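# Seat the hose connector fully on the tap

## Task

Slide the hose connector onto the tap until it is fully seated, without knocking over the pipe frame, which must still be upright at the end.

## Robot and tools

Robot: two arms, left_arm and right_arm, each ending in a five-finger hand. The left hand mirrors the right. Calibrated bases in the scene frame: left_arm at (+0.054, +0.317, 0) m, right_arm at (-0.051, -0.326, 0) m, both turned only slightly about z. A camera stand is fixed behind the arms. Loose objects can occasionally get nudged by outside pushes.

Frames. Scene frame: origin at table-top height, halfway between the nominal bases; +z up, +x away from the robot over the table, left_arm on the +y side. Image left and right do not match arm names. Reported hand poses, velocities and targets are in each arm's own base frame. Fixed cameras and the table are in the scene frame. Pose offsets in a command act along the current Hand target's own axes.

Hand point: a spot 0.05 m in front of the palm and 0.15 m from the wrist mount, along the fingers. Its +z runs along straight fingers, +y points out of the palm, +x crosses the palm away from the thumb on the right hand and toward the thumb on the left hand. Straight fingers extend 0.06 to 0.07 m past the point and sit 0.06 m behind it (-y). A rigid wrist bracket on the little-finger side can collide with things.

One row = 28 numbers, each in [-1, 1], always for both arms: left dx, dy, dz, rx, ry, rz, then left little, ring, middle, index, thumb_bend, thumb_turn, force_limit, speed; then the same 14 for the right arm. The six pose numbers are offsets, not poses: they count from that arm's Hand target as it stood when the action or move began, along the Hand target's axes. Scale: 1.0 = 0.6 m for dx, dy, dz and 180 degrees for rx, ry, rz, which form a single rotation vector. Sending the same offset again moves further. Six zeros re-request the current Hand target. Finger numbers are absolute targets: -1 open/straight, +1 curled; thumb_turn -1 beside the palm, +1 across it facing the fingers. force_limit maps -1..+1 to about 0..10 N at the fingertip (thumb motors up to 15 N). speed rises from near zero at -1 to full at +0.48 and stays full above that. There is no neutral value: to keep a hand unchanged, repeat its eight numbers from the last row actually run; if none has run yet, use hand_measured followed by hand_force_limit and hand_speed.

Tools.
execute_actions(actions, cameras): actions is a list of actions; each action is a table of up to 15 rows, one per 1/30 s step. A short table repeats its last row until 15 steps pass. Every row in an action counts from the same start pose. An empty list returns camera images.
move(target, speed, blend, blocking, cameras): target is one row or a list of up to 15 rows, every row an offset from the same starting Hand targets. speed is path top speed in m/s (0.002 to 4.3, default 0.25; rotation capped at twice that in rad/s), one value or one per target. blend in metres rounds corners between listed targets; 0 stops at each. Paths stop after 10 s at most and do not avoid obstacles or the other arm. The result adds a move: line naming the ending (done, off_target, moving, held, fault) and any limits (paced = pose clipped, held = steps withheld). done means within 10 mm and 2 degrees; neither done nor off_target tells you about contact.
wait(seconds 0 to 10), stop() brakes a running move, zoom_image(camera, region=[x0, y0, x1, y1] pixels, max 504 by 504), show_instructions(), finished_scene(scene=1).

Results: end_effector_position (m) and end_effector_quat_wxyz in base frame, Hand target (next offsets start here), joint data, and for hands hand_measured, hand_stopped_by (moving, target, force, stalled, fault), hand_load_n (positive when the finger is pushed open). A loss of grip shows as load falling near 0. Joint torque numbers 3 and 4 wrap at ±28 N m.

Behaviour. Orientation commands are clipped to 40 degrees from the measured orientation each step. Arms often rest 1 to 3 cm (up to 5) short, usually low; resend the missing distance as an offset. A blocked arm keeps pressing until commanded back past its hand point. Faster moves and targets far past contact push harder. Keep paths away from an arm's own base. Grip range with thumb opposed: about 0.035 to 0.065 m, handles down to 0.025 m. Close at speed -0.94 or lower for a gentle grip. To grip harder, raise force_limit and send a target more closed than hand_measured.

Avoid: drops, releasing moving parts, striking fixed or heavy objects, anything leaving the table, the two hands touching or one hand closing on the other, excessive finger loads, toppling the pipe frame. Holding loads or stretching heats motors; at 100 C an arm goes limp for 30 to 60 s. Joint ranges (rad): waist ±2.880, shoulder 0 to 3.142, elbow 0 to 3.019, wrist pitch -1.693 to 1.571, wrist yaw ±1.571, wrist roll ±2.094.

Cameras: cam_high and cam_low (504x504, fixed), cam_left_wrist and cam_right_wrist (672x504 fisheye, on the hands).

Each tool is called as name(argument=value, ...), one argument or row to a line, values as JSON.

Reference images:

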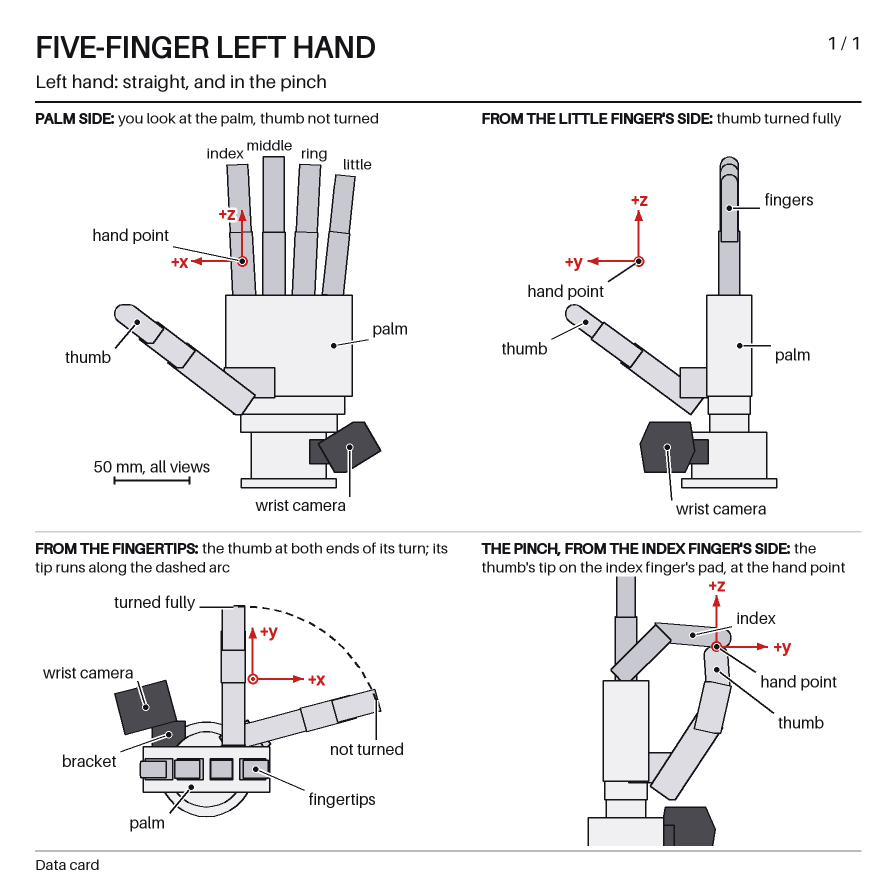

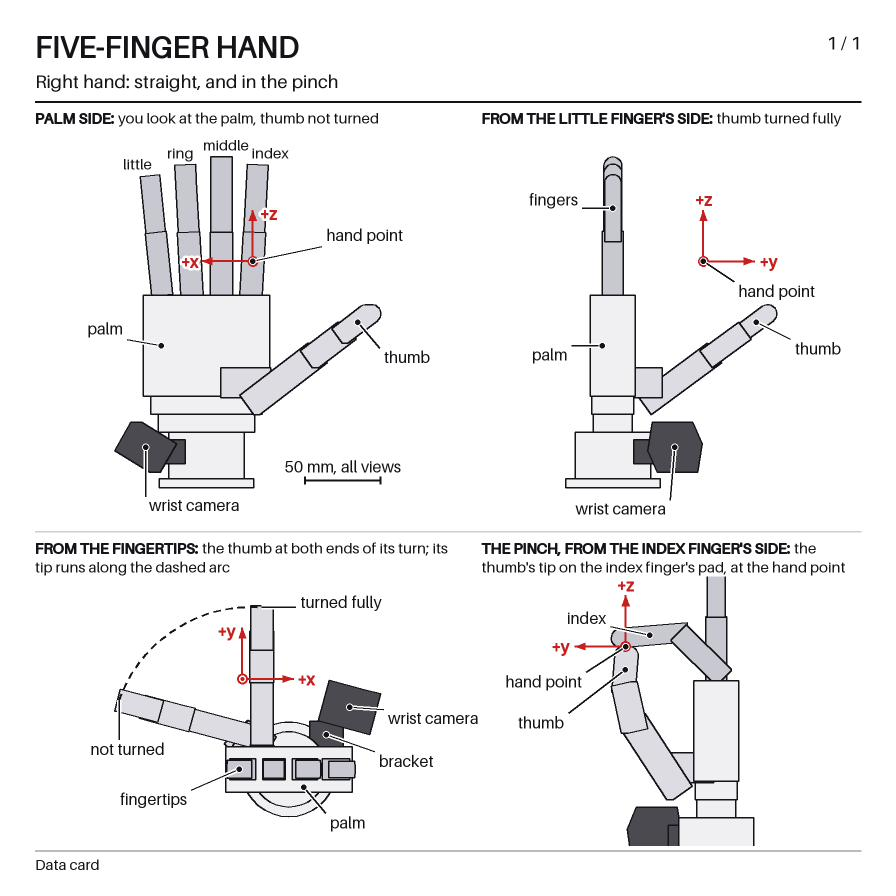

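## Session

execute_actions(
  actions=[],
  cameras=["all"],
)

Scene clock: 0.00 s.
left_arm: end_effector_position=(+0.2391, +0.1793, +0.1131) hand_measured=(-1.000, -1.000, -1.000, -1.000, -1.000, -1.000) hand_load_n=(+0.0, +0.0, +0.0, +0.0, +0.0, +0.0) hand_stopped_by=(target, target, target, target, target, target) hand_force_limit=0.00 hand_speed=-0.80 end_effector_quat_wxyz=(+0.215, -0.411, +0.882, -0.088) | right_arm: end_effector_position=(+0.6816, +0.3735, +0.2049) hand_measured=(-1.000, -1.000, -1.000, -1.000, -1.000, -1.000) hand_load_n=(+0.0, +0.0, +0.0, -0.5, +0.0, +0.0) hand_stopped_by=(target, target, target, target, target, target) hand_force_limit=0.00 hand_speed=-0.80 end_effector_quat_wxyz=(-0.189, +0.705, +0.205, +0.652)
Joint positions: left_arm=[0.652 0.978 0.717 -0.915 0.26 1.298] | right_arm=[0.584 1.864 1.26 0.527 0.019 -1.57]
Joint velocities: within noise
Joint torques (N m): no reading
Motor temperatures (°C): left_arm=[26 31 31 25 25 23] | right_arm=[28 37 28 25 25 26]
Heat: left arm: hottest shoulder 31 °C; right arm: hottest shoulder 37 °C.
Hand target: left_arm +0.2450, +0.1839, +0.1211; +0.224, -0.409, +0.880, -0.086 | right_arm +0.6871, +0.3771, +0.2306; -0.194, +0.690, +0.201, +0.668

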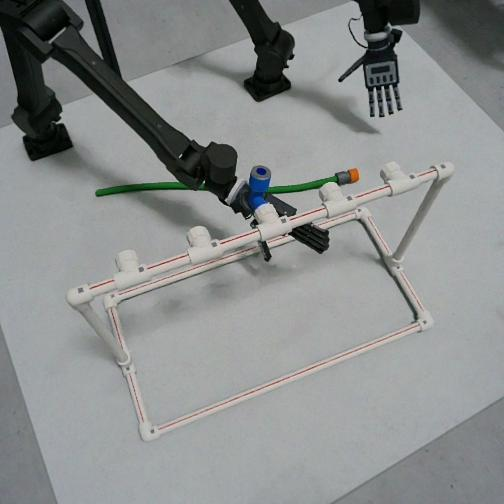

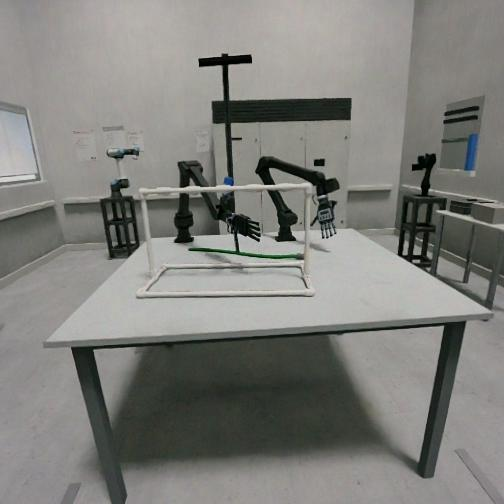

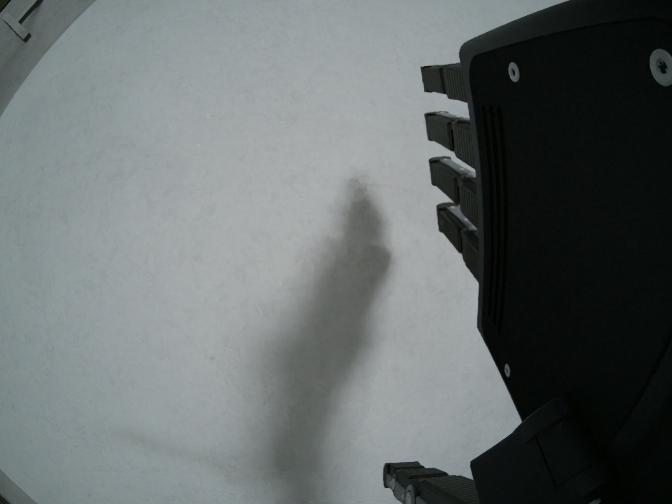

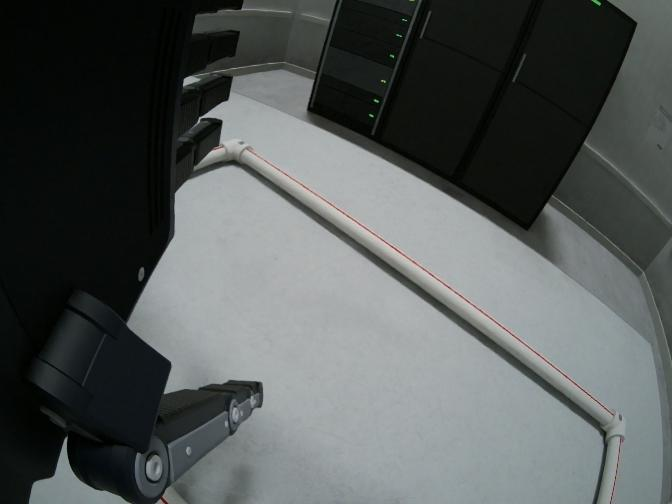

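zoom_image(
  camera="cam_high",
  region=[180, 130, 400, 300],
)

zoom_image(
  camera="cam_low",
  region=[120, 130, 370, 310],
)

zoom_image(
  camera="cam_high",
  region=[225, 150, 325, 270],
)

zoom_image(
  camera="cam_high",
  region=[310, 140, 410, 220],
)

Scaled by 2.291.

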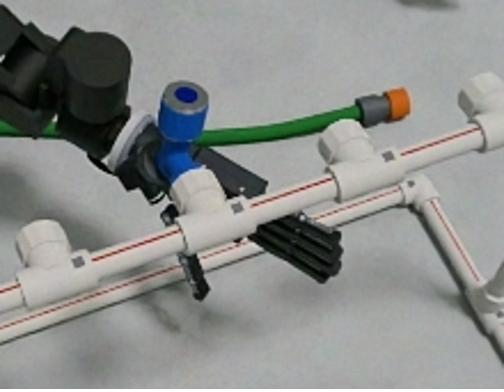

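Scaled by 2.016.

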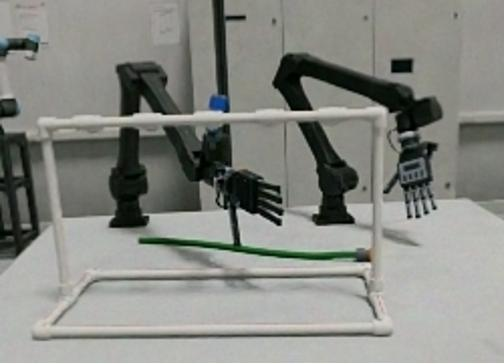

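Scaled by 4.200.

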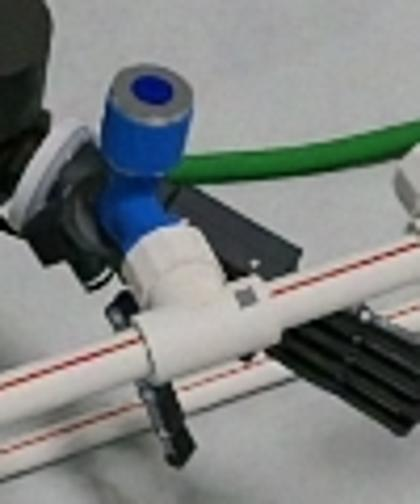

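Scaled by 5.040.

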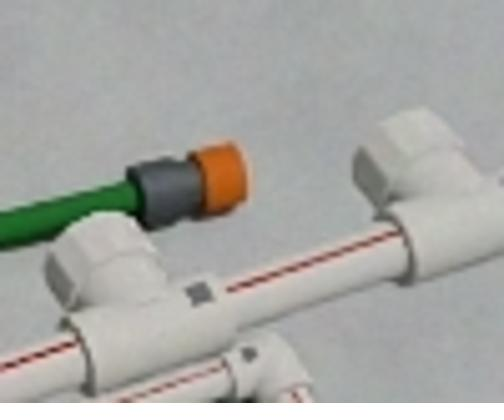

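move(
  target=[0.1088,-0.2187,0.0447,0.1487,-0.0441,-0.2235,-1,-1,-1,-1,-1,-1,0,-0.8,-0.025,0,-0.333,0,0,0,-1,-1,-1,-1,-1,-1,0,-0.8],
  speed=0.25,
  cameras=["all"],
)

Scene clock: 255.40 s.
left_arm: end_effector_position=(+0.3104, +0.0534, +0.1226) hand_measured=(-1.000, -1.000, -1.000, -1.000, -1.000, -1.000) hand_load_n=(+0.0, +0.0, -0.5, +0.0, +0.0, +0.0) hand_stopped_by=(target, target, target, target, target, target) hand_force_limit=0.00 hand_speed=-0.80 end_effector_quat_wxyz=(-0.324, +0.627, -0.631, +0.322) | right_arm: end_effector_position=(+0.5210, +0.2658, +0.2050) hand_measured=(-1.000, -1.000, -1.000, -1.000, -1.000, -1.000) hand_load_n=(+0.0, +0.0, +0.0, +0.0, +0.0, +0.0) hand_stopped_by=(target, target, target, target, target, target) hand_force_limit=0.00 hand_speed=-0.80 end_effector_quat_wxyz=(-0.187, +0.705, +0.203, +0.654)
Joint positions: left_arm=[0.422 0.706 0.448 -0.407 0.34 0.261] | right_arm=[0.584 1.432 0.687 0.67 0.025 -1.57]
Joint torques (N m): left_arm=[1.9 -1.32 9.84 3.38 0.14 -0.06] | right_arm=[1.2 -13.51 6.86 3.21 0 -0.08]
Motor temperatures (°C): left_arm=[25 31 40 25 25 23] | right_arm=[27 43 35 25 25 26]
Heat: left arm: hottest elbow 40 °C; right arm: hottest shoulder 43 °C.
Hand target: left_arm +0.3099, +0.0498, +0.1202; -0.326, +0.627, -0.627, +0.327 | right_arm +0.5181, +0.2699, +0.2220; -0.194, +0.690, +0.201, +0.668
Off the commanded pose: left_arm 0.004 m, 1 deg | right_arm 0.018 m, 3 deg.
move: off_target (right_arm)
camera_calibration:
cam_left_wrist: T_world_to_cam=[[0.584754, -0.220383, 0.780701, -0.265332], [-0.444428, -0.892142, 0.0810391, 0.193394], [0.678636, -0.394353, -0.619627, 0.00147227], [0, 0, 0, 1]] pos_world=[0.240105, 0.114641, 0.192385]
cam_right_wrist: T_world_to_cam=[[0.505582, -0.818002, 0.274334, -0.106591], [-0.450521, -0.521474, -0.724635, 0.507856], [0.735811, 0.24277, -0.632175, -0.208021], [0, 0, 0, 1]] pos_world=[0.435754, 0.228143, 0.265746]

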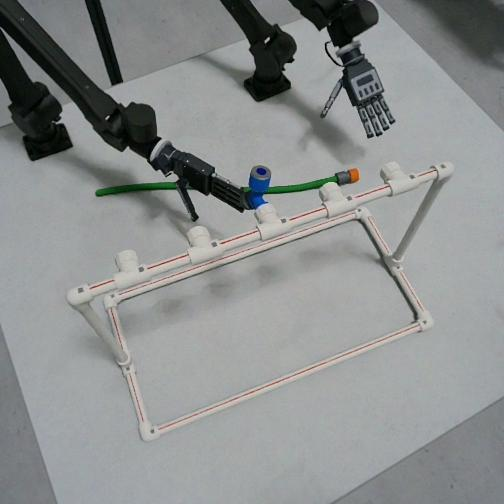

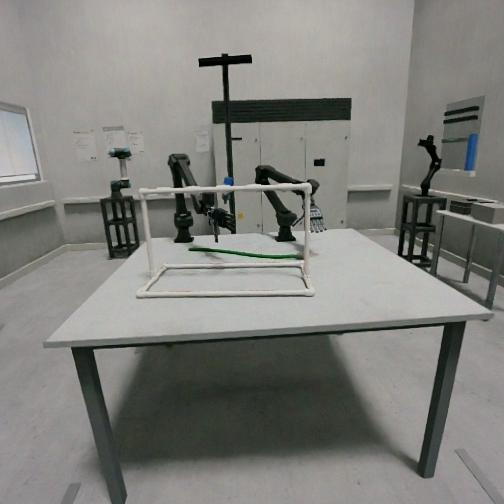

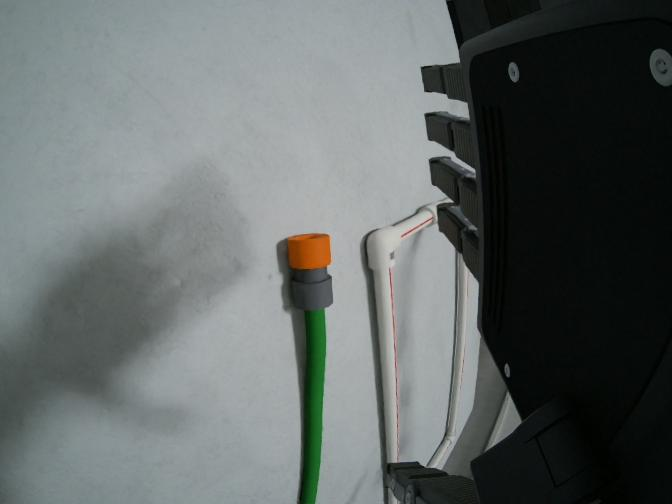

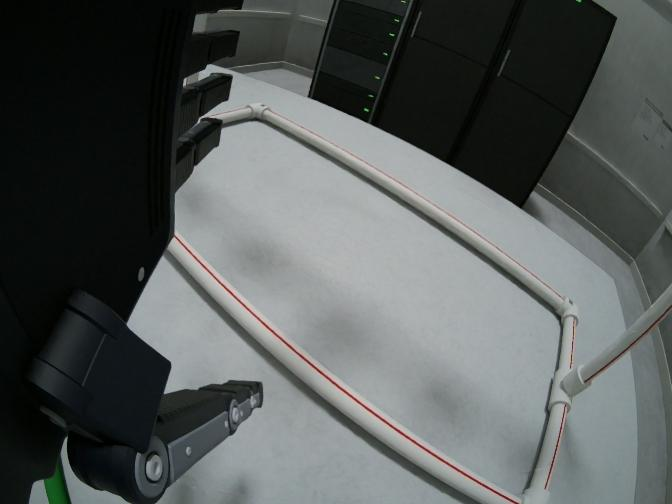

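zoom_image(
  camera="cam_left_wrist",
  region=[250, 210, 380, 330],
)

zoom_image(
  camera="cam_high",
  region=[220, 150, 310, 240],
)

zoom_image(
  camera="cam_low",
  region=[190, 160, 270, 220],
)

Scaled by 3.877 from the camera's 672x504 image, which has a finer 960x720 frame.

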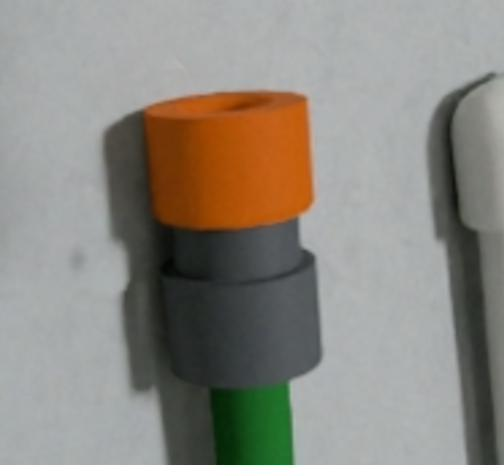

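Scaled by 5.600.

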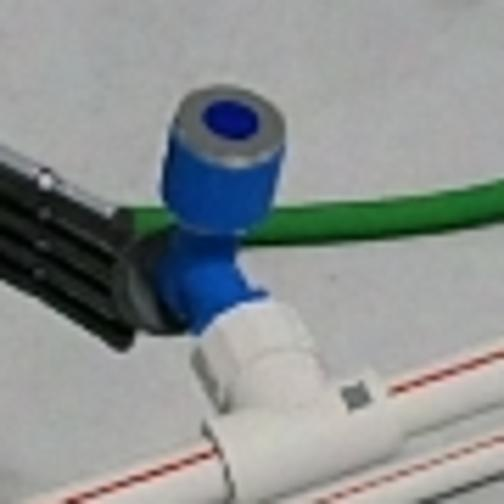

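Scaled by 6.300.

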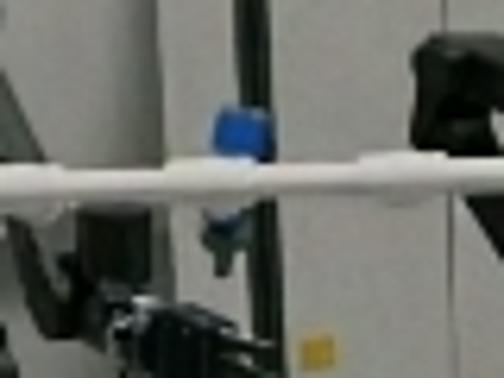

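move(
  target=[0,0,0,0,0,0,-1,-1,-1,-1,-1,-1,0,-0.8,0.2093,-0.0115,-0.134,-0.0462,0.0624,0.499,-1,-1,-1,-1,-1,-1,0,-0.8],
  speed=0.25,
  cameras=["all"],
)

Scene clock: 317.57 s.
left_arm: end_effector_position=(+0.3104, +0.0532, +0.1227) hand_measured=(-1.000, -1.000, -1.000, -1.000, -1.000, -1.000) hand_load_n=(+0.0, +0.0, +0.0, +0.0, +0.0, +0.0) hand_stopped_by=(target, target, target, target, target, target) hand_force_limit=0.00 hand_speed=-0.80 end_effector_quat_wxyz=(-0.324, +0.627, -0.630, +0.323) | right_arm: end_effector_position=(+0.4393, +0.2351, +0.3058) hand_measured=(-1.000, -1.000, -1.000, -1.000, -1.000, -1.000) hand_load_n=(+0.0, +0.0, +0.0, +0.0, +0.0, +0.0) hand_stopped_by=(target, target, target, target, target, target) hand_force_limit=0.00 hand_speed=-0.80 end_effector_quat_wxyz=(+0.559, -0.604, +0.408, -0.395)
Joint positions: left_arm=[0.422 0.706 0.448 -0.407 0.34 0.261] | right_arm=[0.478 0.967 0.71 0.193 0.116 -0.014]
Joint torques (N m): left_arm=[1.9 -1.26 9.83 3.38 0.14 -0.05] | right_arm=[-0.15 -7.88 14.08 1.92 0 0.1]
Heat: left arm: hottest elbow 38 °C; right arm: hottest shoulder 40 °C.
Hand target: left_arm +0.3100, +0.0497, +0.1202; -0.326, +0.627, -0.628, +0.327 | right_arm +0.4498, +0.2349, +0.3501; +0.579, -0.579, +0.406, -0.406
Off the commanded pose: left_arm 0.004 m, 1 deg | right_arm 0.046 m, 4 deg.
move: off_target (right_arm)
camera_calibration:
cam_left_wrist: T_world_to_cam=[[0.584781, -0.219906, 0.780815, -0.265437], [-0.444432, -0.892088, 0.0816069, 0.193191], [0.67861, -0.394741, -0.619409, 0.00144089], [0, 0, 0, 1]] pos_world=[0.240105, 0.114541, 0.192384]
cam_right_wrist: T_world_to_cam=[[0.0231995, -0.304043, -0.952376, 0.34824], [-0.84662, 0.500669, -0.18046, 0.295421], [0.531692, 0.810487, -0.245793, -0.238614], [0, 0, 0, 1]] pos_world=[0.368899, 0.151366, 0.326318]

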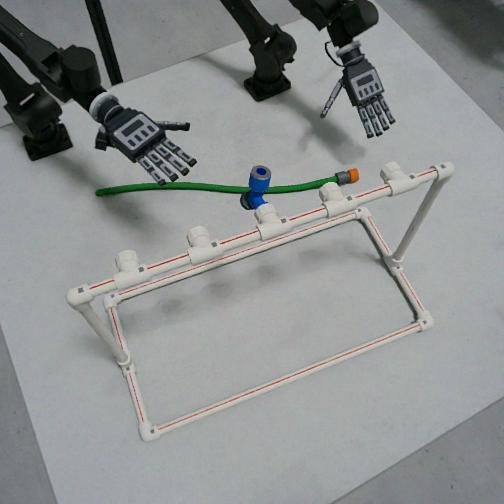

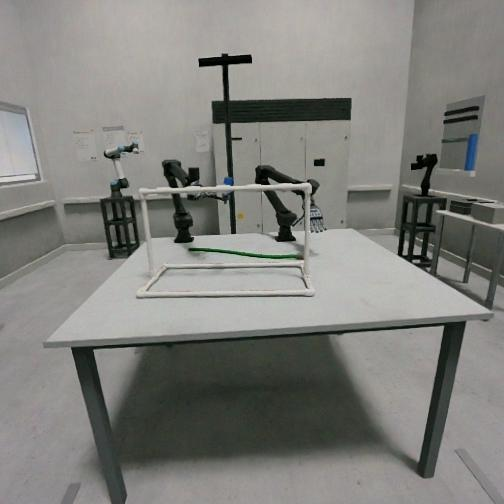

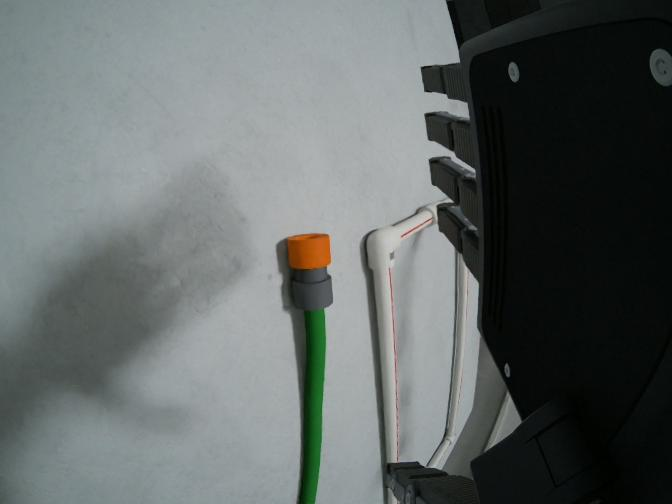

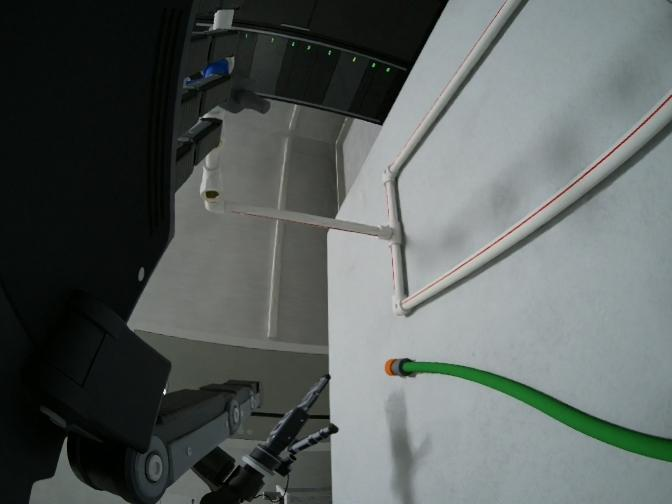

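zoom_image(
  camera="cam_right_wrist",
  region=[180, 0, 320, 120],
)

zoom_image(
  camera="cam_low",
  region=[200, 165, 260, 215],
)

zoom_image(
  camera="cam_high",
  region=[230, 150, 300, 230],
)

Scaled by 3.600 from the camera's 672x504 image, which has a finer 960x720 frame.

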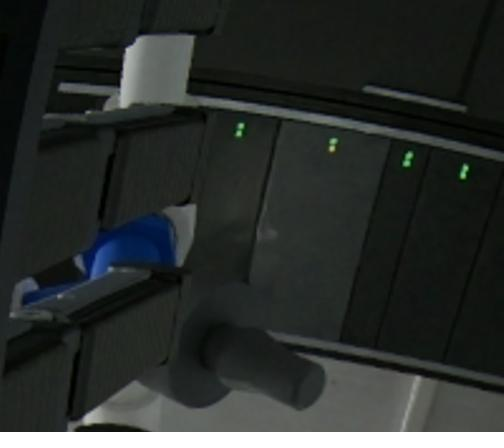

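Scaled by 8.400.

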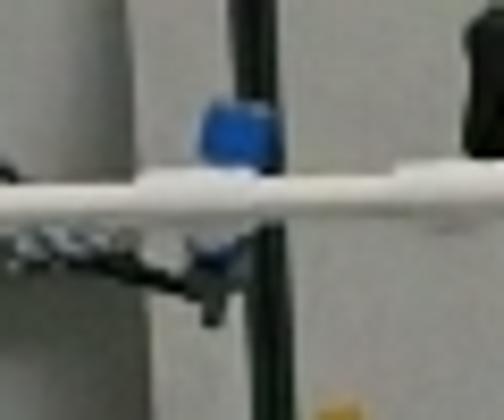

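Scaled by 6.300.

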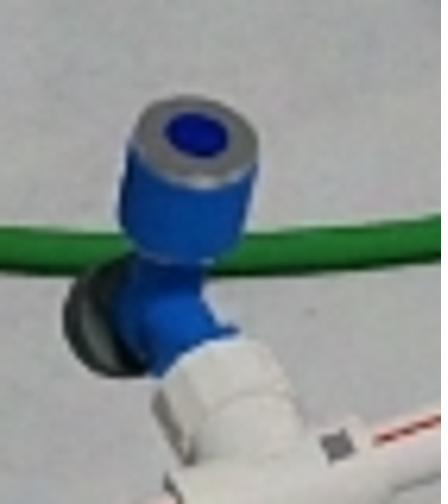

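move(
  target=[0,0,0,0,0,0,-1,-1,-1,-1,-1,-1,0,-0.8,0.0168,-0.0517,0.1197,0.1052,0.0711,-0.012,-1,-1,-1,-1,-1,-1,0,-0.8],
  speed=0.2,
  cameras=["cam_right_wrist"],
)

Scene clock: 474.40 s.
left_arm: end_effector_position=(+0.3104, +0.0532, +0.1227) hand_measured=(-1.000, -1.000, -1.000, -1.000, -1.000, -1.000) hand_load_n=(+0.0, +0.0, -0.5, -0.5, +0.0, -0.5) hand_stopped_by=(target, target, target, target, target, target) hand_force_limit=0.00 hand_speed=-0.80 end_effector_quat_wxyz=(-0.324, +0.627, -0.630, +0.323) | right_arm: end_effector_position=(+0.5120, +0.2392, +0.3453) hand_measured=(-1.000, -1.000, -1.000, -1.000, -1.000, -1.000) hand_load_n=(+0.0, +0.0, +0.0, +0.0, +0.0, -0.5) hand_stopped_by=(target, target, target, target, target, target) hand_force_limit=0.00 hand_speed=-0.80 end_effector_quat_wxyz=(+0.591, -0.458, +0.398, -0.531)
Joint positions: left_arm=[0.422 0.706 0.448 -0.407 0.34 0.261] | right_arm=[0.533 1.219 0.734 0.775 0.395 -0.13]
Joint torques (N m): left_arm=[1.96 -1.26 9.81 3.38 0.13 -0.05] | right_arm=[1.14 -8.7 12.74 3.03 -0.11 -0.19]
Motor temperatures (°C): left_arm=[25 30 38 25 25 23] | right_arm=[26 37 43 24 24 25]
Heat: left arm: hottest elbow 38 °C; right arm: hottest elbow 43 °C.
Hand target: left_arm +0.3100, +0.0497, +0.1202; -0.326, +0.627, -0.628, +0.327 | right_arm +0.5207, +0.2499, +0.3814; +0.610, -0.435, +0.384, -0.539
Off the commanded pose: left_arm 0.004 m, 1 deg | right_arm 0.038 m, 4 deg.
move: off_target (right_arm)
camera_calibration:
cam_right_wrist: T_world_to_cam=[[0.261727, -0.256856, -0.930335, 0.24438], [-0.614115, 0.699304, -0.365837, 0.259464], [0.744555, 0.667082, 0.0252877, -0.4392], [0, 0, 0, 1]] pos_world=[0.422388, 0.174309, 0.333383]
Images, in order (width x height): cam_right_wrist 672x504.

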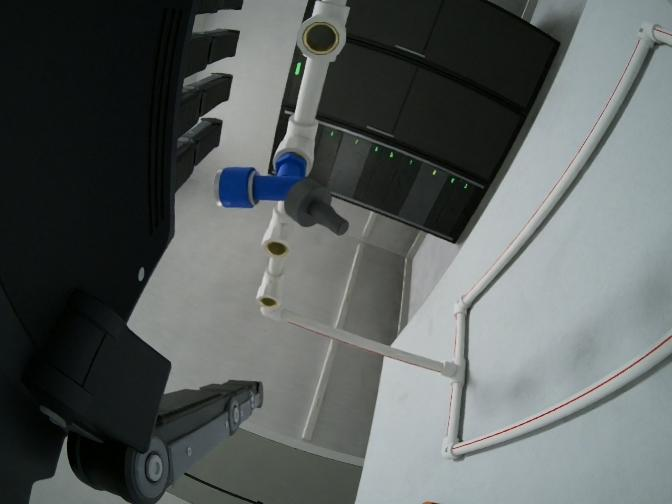

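zoom_image(
  camera="cam_right_wrist",
  region=[200, 130, 380, 260],
)

Scaled by 2.800 from the camera's 672x504 image, which has a finer 960x720 frame.

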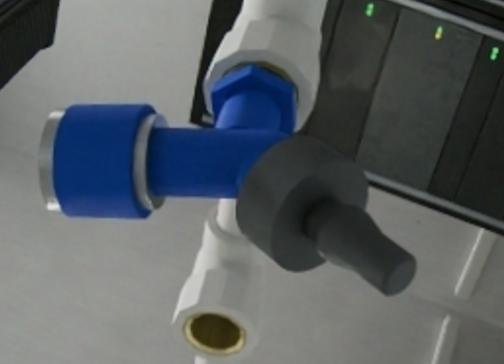

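move(
  target=[
    [-0.3833,-0.0245,-0.3428,0,-0.205,-0.1435,-1,-1,-1,-1,-1,-1,0,-0.8,-0.0227,-0.0437,-0.1773,0,0,0,-1,-1,-1,-1,-1,-1,0,-0.8],
    [-0.3833,-0.0245,-0.3428,0,-0.205,-0.1435,-1,-1,-1,-1,-1,-1,0,-0.8,-0.6162,0.3635,-0.2805,-0.2971,0.1147,0.0162,-1,-1,-1,-1,-1,-1,0,-0.8],
  ],
  speed=0.3,
  blend=[0.03, 0],
  cameras=["all"],
)

Scene clock: 789.33 s.
left_arm: end_effector_position=(+0.1510, +0.2679, +0.2243) hand_measured=(-1.000, -1.000, -1.000, -1.000, -1.000, -1.000) hand_load_n=(+0.0, +0.0, +0.0, +0.0, +0.0, +0.0) hand_stopped_by=(target, target, target, target, target, target) hand_force_limit=0.00 hand_speed=-0.80 end_effector_quat_wxyz=(-0.409, +0.828, -0.335, +0.183) | right_arm: end_effector_position=(+0.3784, +0.5926, +0.1022) hand_measured=(-1.000, -1.000, -1.000, -1.000, -1.000, -1.000) hand_load_n=(+0.0, +0.0, +0.0, +0.0, +0.0, -0.5) hand_stopped_by=(target, target, target, target, target, target) hand_force_limit=0.00 hand_speed=-0.80 end_effector_quat_wxyz=(+0.273, -0.566, +0.684, -0.370)
Joint positions: left_arm=[1.378 0.7 0.729 -0.768 0.479 0.361] | right_arm=[1.171 2.065 1.816 -1.107 0.939 1.251]
Joint torques (N m): left_arm=[3.37 0.44 16.77 1.94 0.42 0.21] | right_arm=[0.15 -21.95 12.15 0.62 0.41 0.1]
Motor temperatures (°C): left_arm=[25 30 39 25 25 23] | right_arm=[25 36 48 24 24 25]
Heat: left arm: hottest elbow 39 °C; right arm: hottest elbow 48 °C.
Hand target: left_arm +0.1502, +0.2800, +0.2500; -0.426, +0.819, -0.340, +0.177 | right_arm +0.3884, +0.6059, +0.1201; +0.287, -0.552, +0.695, -0.362
Off the commanded pose: left_arm 0.028 m, 2 deg | right_arm 0.025 m, 3 deg.
move: off_target (left_arm, right_arm)
camera_calibration:
cam_left_wrist: T_world_to_cam=[[0.560325, 0.28992, 0.775875, -0.336067], [0.319509, -0.939895, 0.120464, 0.194216], [0.764166, 0.1804, -0.619279, 0.0902482], [0, 0, 0, 1]] pos_world=[0.0572884, 0.263695, 0.293239]
cam_right_wrist: T_world_to_cam=[[-0.62836, -0.177738, -0.757346, 0.416154], [-0.429403, 0.891043, 0.147155, -0.394599], [0.648673, 0.417673, -0.636217, -0.31759], [0, 0, 0, 1]] pos_world=[0.298065, 0.55822, 0.171183]

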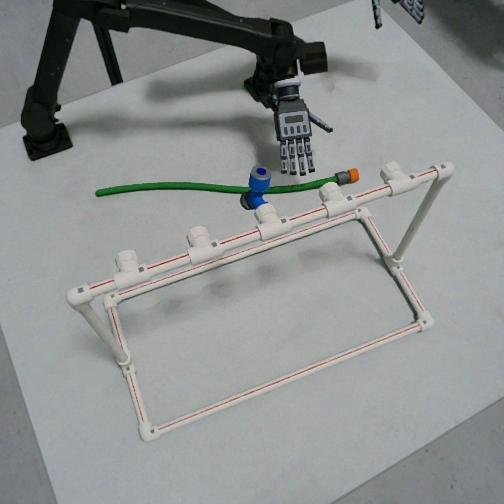

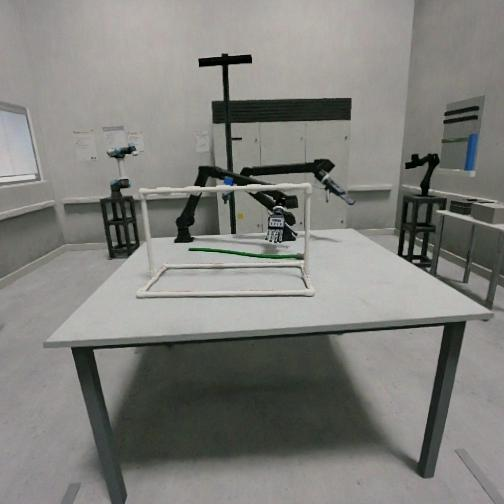

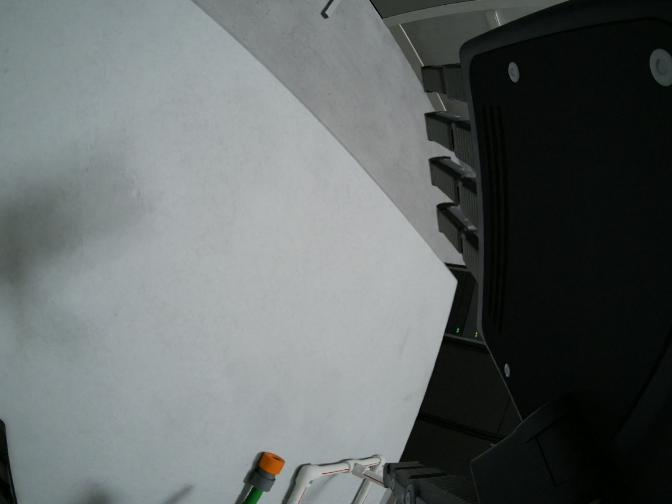

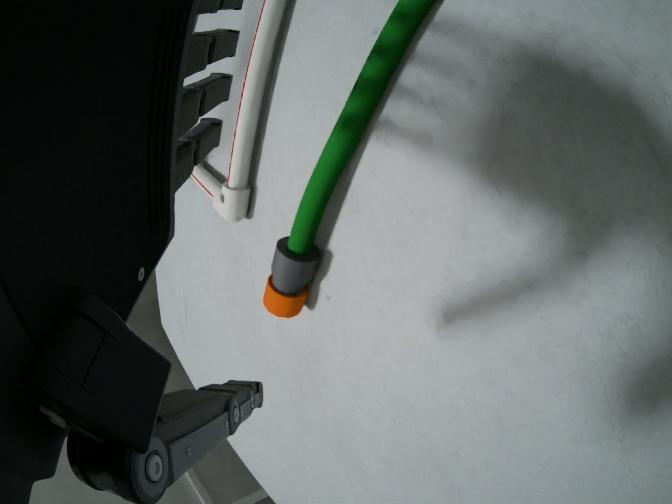

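zoom_image(
  camera="cam_right_wrist",
  region=[220, 190, 360, 330],
)

Scaled by 3.600 from the camera's 672x504 image, which has a finer 960x720 frame.

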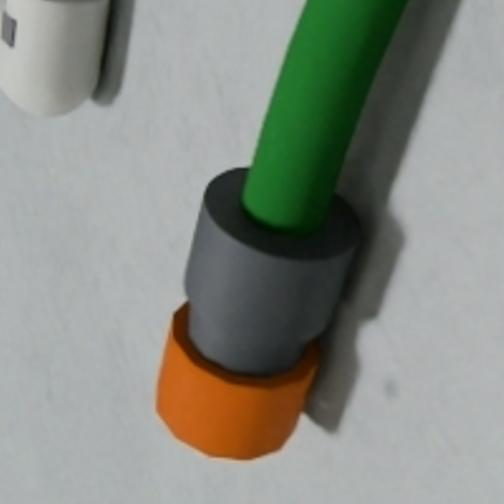

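move(
  target=[0,0,0,0,0,0,-1,-1,-1,-1,-1,-1,0,-0.8,-0.1948,-0.03,0.1212,0,-0.0137,0.0071,-1,-1,-1,-1,-0.75,1,0,-0.3],
  speed=0.15,
  cameras=["cam_right_wrist", "cam_high"],
)

Scene clock: 932.53 s.
left_arm: end_effector_position=(+0.1510, +0.2679, +0.2243) hand_measured=(-1.000, -1.000, -1.000, -1.000, -1.000, -1.000) hand_load_n=(+0.0, +0.0, +0.0, +0.0, +0.0, +0.0) hand_stopped_by=(target, target, target, target, target, target) hand_force_limit=0.00 hand_speed=-0.80 end_effector_quat_wxyz=(-0.409, +0.828, -0.335, +0.183) | right_arm: end_effector_position=(+0.4722, +0.6978, +0.0738) hand_measured=(-1.000, -1.000, -1.000, -1.000, -0.750, +1.000) hand_load_n=(+0.0, -0.5, +0.0, +0.0, +0.0, +0.0) hand_stopped_by=(target, target, target, target, target, target) hand_force_limit=0.00 hand_speed=-0.30 end_effector_quat_wxyz=(+0.293, -0.563, +0.688, -0.352)
Joint positions: left_arm=[1.378 0.7 0.729 -0.768 0.479 0.361] | right_arm=[1.108 2.487 2.481 -1.203 0.901 1.13]
Joint torques (N m): left_arm=[3.37 0.5 16.76 1.98 0.43 0.21] | right_arm=[-0.09 -26.87 12.97 0.79 0.42 -0.06]
Motor temperatures (°C): left_arm=[25 30 50 25 25 23] | right_arm=[25 40 45 24 25 25]
Heat: left arm: hottest elbow 50 °C; right arm: hottest elbow 45 °C.
Hand target: left_arm +0.1502, +0.2800, +0.2500; -0.426, +0.819, -0.340, +0.177 | right_arm +0.4829, +0.7040, +0.0931; +0.306, -0.552, +0.694, -0.346
Off the commanded pose: left_arm 0.028 m, 2 deg | right_arm 0.023 m, 2 deg.
move: off_target (left_arm, right_arm)
camera_calibration:
cam_right_wrist: T_world_to_cam=[[-0.619798, -0.148746, -0.770536, 0.44898], [-0.446576, 0.874243, 0.190447, -0.427206], [0.645307, 0.462141, -0.60828, -0.471998], [0, 0, 0, 1]] pos_world=[0.392081, 0.658395, 0.140209]
Images, in order (width x height): cam_high 504x504, cam_right_wrist 672x504.

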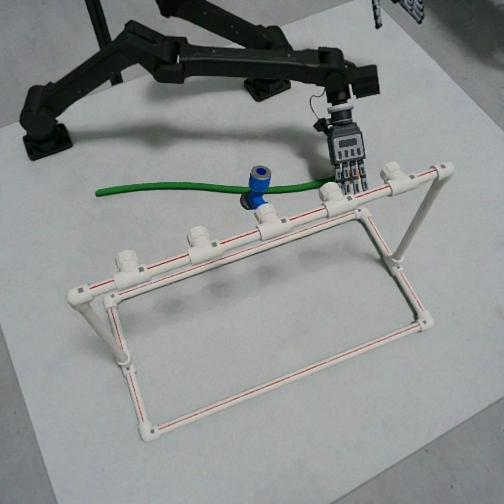

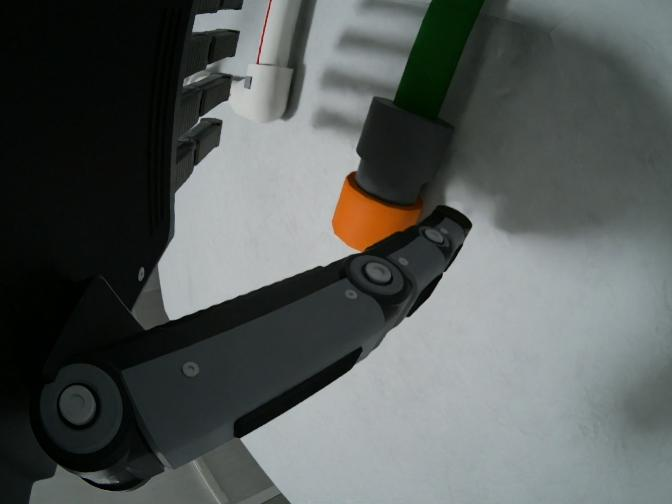

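zoom_image(
  camera="cam_right_wrist",
  region=[300, 70, 500, 270],
)

Scaled by 2.520 from the camera's 672x504 image, which has a finer 960x720 frame.

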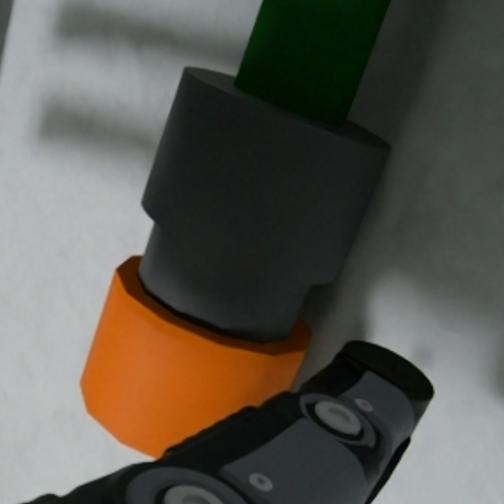

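move(
  target=[
    [0,0,0,0,0,0,-1,-1,-1,-1,-1,-1,0,-0.8,0.0223,0.0378,0.0315,0,0,0,-1,-1,-1,-1,-0.75,1,0,-0.3],
    [0,0,0,0,0,0,-1,-1,-1,-1,-1,-1,0,-0.8,0.0175,0.0247,0.0507,0,0,0,-1,-1,-1,-1,-0.75,1,0,-0.3],
  ],
  speed=0.08,
  cameras=["cam_right_wrist"],
)

Scene clock: 989.03 s.
left_arm: end_effector_position=(+0.1510, +0.2679, +0.2243) hand_measured=(-1.000, -1.000, -1.000, -1.000, -1.000, -1.000) hand_load_n=(+0.0, +0.0, +0.0, +0.0, +0.0, -0.5) hand_stopped_by=(target, target, target, target, target, target) hand_force_limit=0.00 hand_speed=-0.80 end_effector_quat_wxyz=(-0.409, +0.828, -0.335, +0.183) | right_arm: end_effector_position=(+0.4782, +0.6904, +0.0438) hand_measured=(-1.000, -1.000, -1.000, -1.000, -0.750, +1.000) hand_load_n=(+0.0, +0.0, -0.5, +0.0, +0.5, +0.5) hand_stopped_by=(target, target, target, target, target, target) hand_force_limit=0.00 hand_speed=-0.30 end_effector_quat_wxyz=(+0.292, -0.563, +0.690, -0.350)
Joint positions: left_arm=[1.378 0.7 0.729 -0.768 0.479 0.361] | right_arm=[1.096 2.472 2.374 -1.101 0.893 1.118]
Joint torques (N m): left_arm=[3.31 0.44 16.76 1.96 0.43 0.21] | right_arm=[-1.03 -28.1 10.81 1.68 0.39 -0.25]
Motor temperatures (°C): left_arm=[25 30 51 25 25 23] | right_arm=[25 40 50 24 25 25]
Heat: left arm: hottest elbow 51 °C; right arm: hottest elbow 50 °C.
Hand target: left_arm +0.1502, +0.2800, +0.2500; -0.426, +0.819, -0.340, +0.177 | right_arm +0.4970, +0.6918, +0.0633; +0.306, -0.552, +0.694, -0.346
Off the commanded pose: left_arm 0.028 m, 2 deg | right_arm 0.027 m, 2 deg.
move: off_target (left_arm, right_arm)
camera_calibration:
cam_right_wrist: T_world_to_cam=[[-0.623173, -0.144879, -0.768548, 0.427431], [-0.443951, 0.87455, 0.195113, -0.414077], [0.643866, 0.462787, -0.609315, -0.490378], [0, 0, 0, 1]] pos_world=[0.398271, 0.650997, 0.110499]
Images, in order (width x height): cam_right_wrist 672x504.

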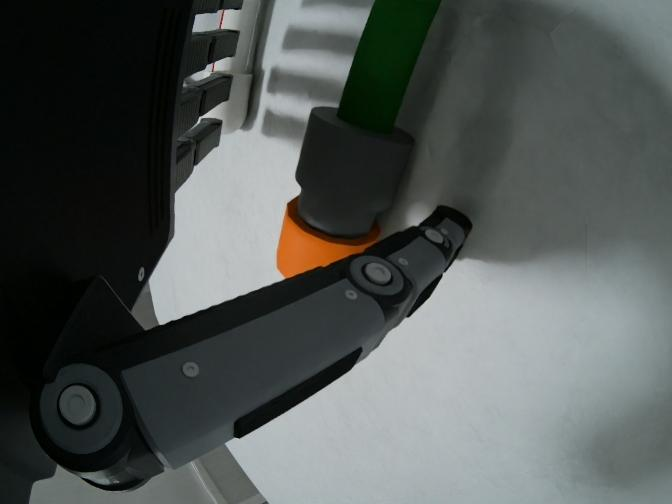

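move(
  target=[0,0,0,0,0,0,-1,-1,-1,-1,-1,-1,0,-0.8,0.0155,-0.0142,0.019,0,0,0,-1,-1,-1,-1,-0.75,1,0,-0.3],
  speed=0.08,
  cameras=["cam_right_wrist"],
)

Scene clock: 1005.20 s.
left_arm: end_effector_position=(+0.1510, +0.2679, +0.2243) hand_measured=(-1.000, -1.000, -1.000, -1.000, -1.000, -1.000) hand_load_n=(+0.0, +0.0, +0.0, +0.0, +0.0, -0.5) hand_stopped_by=(target, target, target, target, target, target) hand_force_limit=0.00 hand_speed=-0.80 end_effector_quat_wxyz=(-0.409, +0.828, -0.335, +0.183) | right_arm: end_effector_position=(+0.4888, +0.6893, +0.0443) hand_measured=(-1.000, -1.000, -1.000, -1.000, -0.750, +1.000) hand_load_n=(+0.0, +0.0, +0.0, +0.0, +0.0, +0.5) hand_stopped_by=(target, target, target, target, target, target) hand_force_limit=0.00 hand_speed=-0.30 end_effector_quat_wxyz=(+0.298, -0.563, +0.688, -0.347)
Joint positions: left_arm=[1.378 0.7 0.729 -0.768 0.479 0.361] | right_arm=[1.082 2.469 2.364 -1.06 0.886 1.086]
Joint torques (N m): left_arm=[3.37 0.44 16.76 1.95 0.43 0.21] | right_arm=[-1.44 -29.98 7.75 1.88 0.36 -0.18]
Heat: left arm: hottest elbow 51 °C; right arm: hottest elbow 49 °C.
Hand target: left_arm +0.1502, +0.2800, +0.2500; -0.426, +0.819, -0.340, +0.177 | right_arm +0.5090, +0.6798, +0.0631; +0.306, -0.552, +0.694, -0.346
Off the commanded pose: left_arm 0.028 m, 2 deg | right_arm 0.029 m, 2 deg.
move: off_target (left_arm, right_arm)
camera_calibration:
cam_right_wrist: T_world_to_cam=[[-0.617869, -0.143534, -0.773069, 0.430817], [-0.452047, 0.869309, 0.199891, -0.401176], [0.643344, 0.47297, -0.602003, -0.503532], [0, 0, 0, 1]] pos_world=[0.408783, 0.648738, 0.110115]
Images, in order (width x height): cam_right_wrist 672x504.

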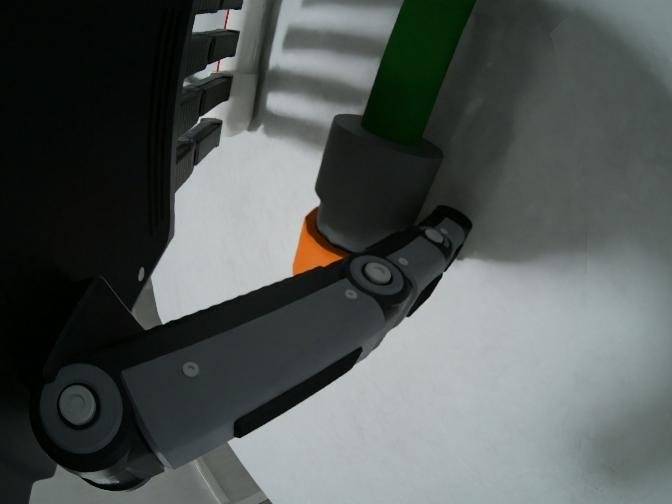

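move(
  target=[0,0,0,0,0,0,-1,-1,-1,-1,-1,-1,0,-0.8,0.0163,-0.0025,0.0024,0,0,0,-1,-1,-1,-1,-0.75,1,0,-0.3],
  speed=0.08,
  cameras=["cam_right_wrist"],
)

Scene clock: 1020.87 s.
left_arm: end_effector_position=(+0.1510, +0.2679, +0.2243) hand_measured=(-1.000, -1.000, -1.000, -1.000, -1.000, -1.000) hand_load_n=(+0.0, +0.0, +0.0, +0.0, +0.0, +0.0) hand_stopped_by=(target, target, target, target, target, target) hand_force_limit=0.00 hand_speed=-0.80 end_effector_quat_wxyz=(-0.409, +0.828, -0.335, +0.183) | right_arm: end_effector_position=(+0.4881, +0.6825, +0.0441) hand_measured=(-1.000, -1.000, -1.000, -1.000, -0.750, +1.000) hand_load_n=(+0.0, +0.0, +0.0, +0.0, +0.0, +0.5) hand_stopped_by=(target, target, target, target, target, target) hand_force_limit=0.00 hand_speed=-0.30 end_effector_quat_wxyz=(+0.301, -0.563, +0.688, -0.345)
Joint positions: left_arm=[1.378 0.7 0.729 -0.768 0.479 0.361] | right_arm=[1.078 2.431 2.292 -1.011 0.881 1.077]
Joint torques (N m): left_arm=[3.31 0.38 16.75 1.96 0.42 0.21] | right_arm=[-1.61 -29.33 7.5 1.69 0.42 -0.22]
Heat: left arm: hottest elbow 52 °C; right arm: hottest elbow 46 °C.
Hand target: left_arm +0.1502, +0.2800, +0.2500; -0.426, +0.819, -0.340, +0.177 | right_arm +0.5089, +0.6698, +0.0631; +0.306, -0.552, +0.694, -0.346
Off the commanded pose: left_arm 0.028 m, 2 deg | right_arm 0.031 m, 2 deg.
move: off_target (left_arm, right_arm)
camera_calibration:
cam_right_wrist: T_world_to_cam=[[-0.616479, -0.139766, -0.774867, 0.426192], [-0.454827, 0.866533, 0.205557, -0.392469], [0.642717, 0.479152, -0.597769, -0.504035], [0, 0, 0, 1]] pos_world=[0.408185, 0.641163, 0.10962]
Images, in order (width x height): cam_right_wrist 672x504.

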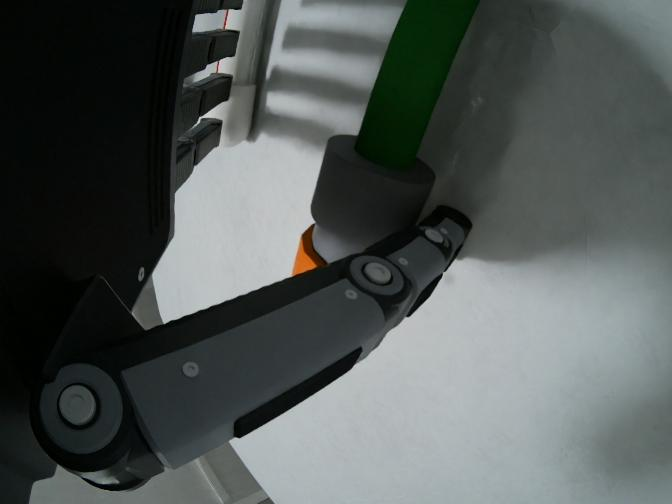

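move(
  target=[0,0,0,0,0,0,-1,-1,-1,-1,-1,-1,0,-0.8,0,0,0,0,0,0,-0.3,-0.3,-0.2,-0.2,-0.75,1,0.2,-0.5],
  cameras=["cam_right_wrist"],
)

Scene clock: 1058.67 s.
left_arm: end_effector_position=(+0.1510, +0.2679, +0.2243) hand_measured=(-1.000, -1.000, -1.000, -1.000, -1.000, -1.000) hand_load_n=(+0.0, +0.0, +0.0, +0.0, +0.0, +0.0) hand_stopped_by=(target, target, target, target, target, target) hand_force_limit=0.00 hand_speed=-0.80 end_effector_quat_wxyz=(-0.409, +0.828, -0.335, +0.183) | right_arm: end_effector_position=(+0.5067, +0.6698, +0.0501) hand_measured=(-0.300, -0.300, -0.200, -0.200, -0.750, +1.000) hand_load_n=(+0.0, +0.0, +0.5, +0.0, +0.0, +0.0) hand_stopped_by=(target, target, target, target, target, target) hand_force_limit=0.20 hand_speed=-0.50 end_effector_quat_wxyz=(+0.300, -0.551, +0.695, -0.350)
Joint positions: left_arm=[1.378 0.7 0.729 -0.768 0.479 0.361] | right_arm=[1.052 2.424 2.29 -1.007 0.886 1.075]
Joint torques (N m): left_arm=[3.37 0.44 16.76 1.95 0.42 0.21] | right_arm=[0.32 -28.92 7.79 1.54 0.21 -0.21]
Motor temperatures (°C): left_arm=[25 30 52 25 25 23] | right_arm=[25 42 42 24 25 25]
Heat: left arm: hottest elbow 52 °C; right arm: hottest shoulder 42 °C.
Hand target: left_arm +0.1502, +0.2800, +0.2500; -0.426, +0.819, -0.340, +0.177 | right_arm +0.5090, +0.6698, +0.0633; +0.306, -0.552, +0.694, -0.346
Off the commanded pose: left_arm 0.028 m, 2 deg | right_arm 0.013 m, 1 deg.
move: off_target (left_arm, right_arm)
camera_calibration:
cam_right_wrist: T_world_to_cam=[[-0.613535, -0.119623, -0.780554, 0.425856], [-0.433104, 0.877499, 0.205951, -0.392648], [0.660299, 0.464419, -0.590186, -0.505817], [0, 0, 0, 1]] pos_world=[0.425211, 0.630402, 0.114743]
Images, in order (width x height): cam_right_wrist 672x504.

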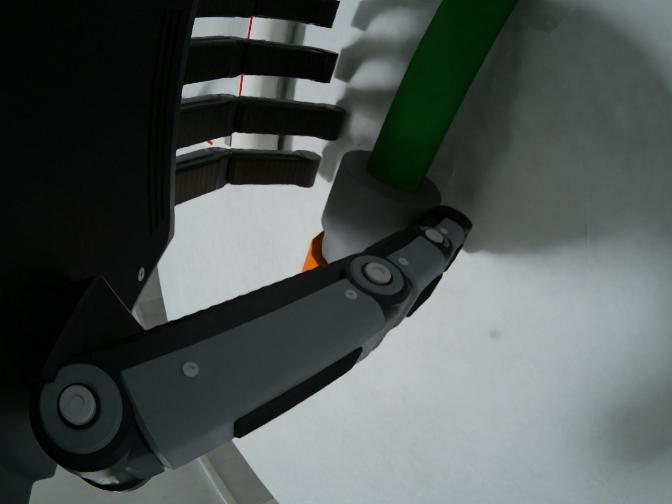

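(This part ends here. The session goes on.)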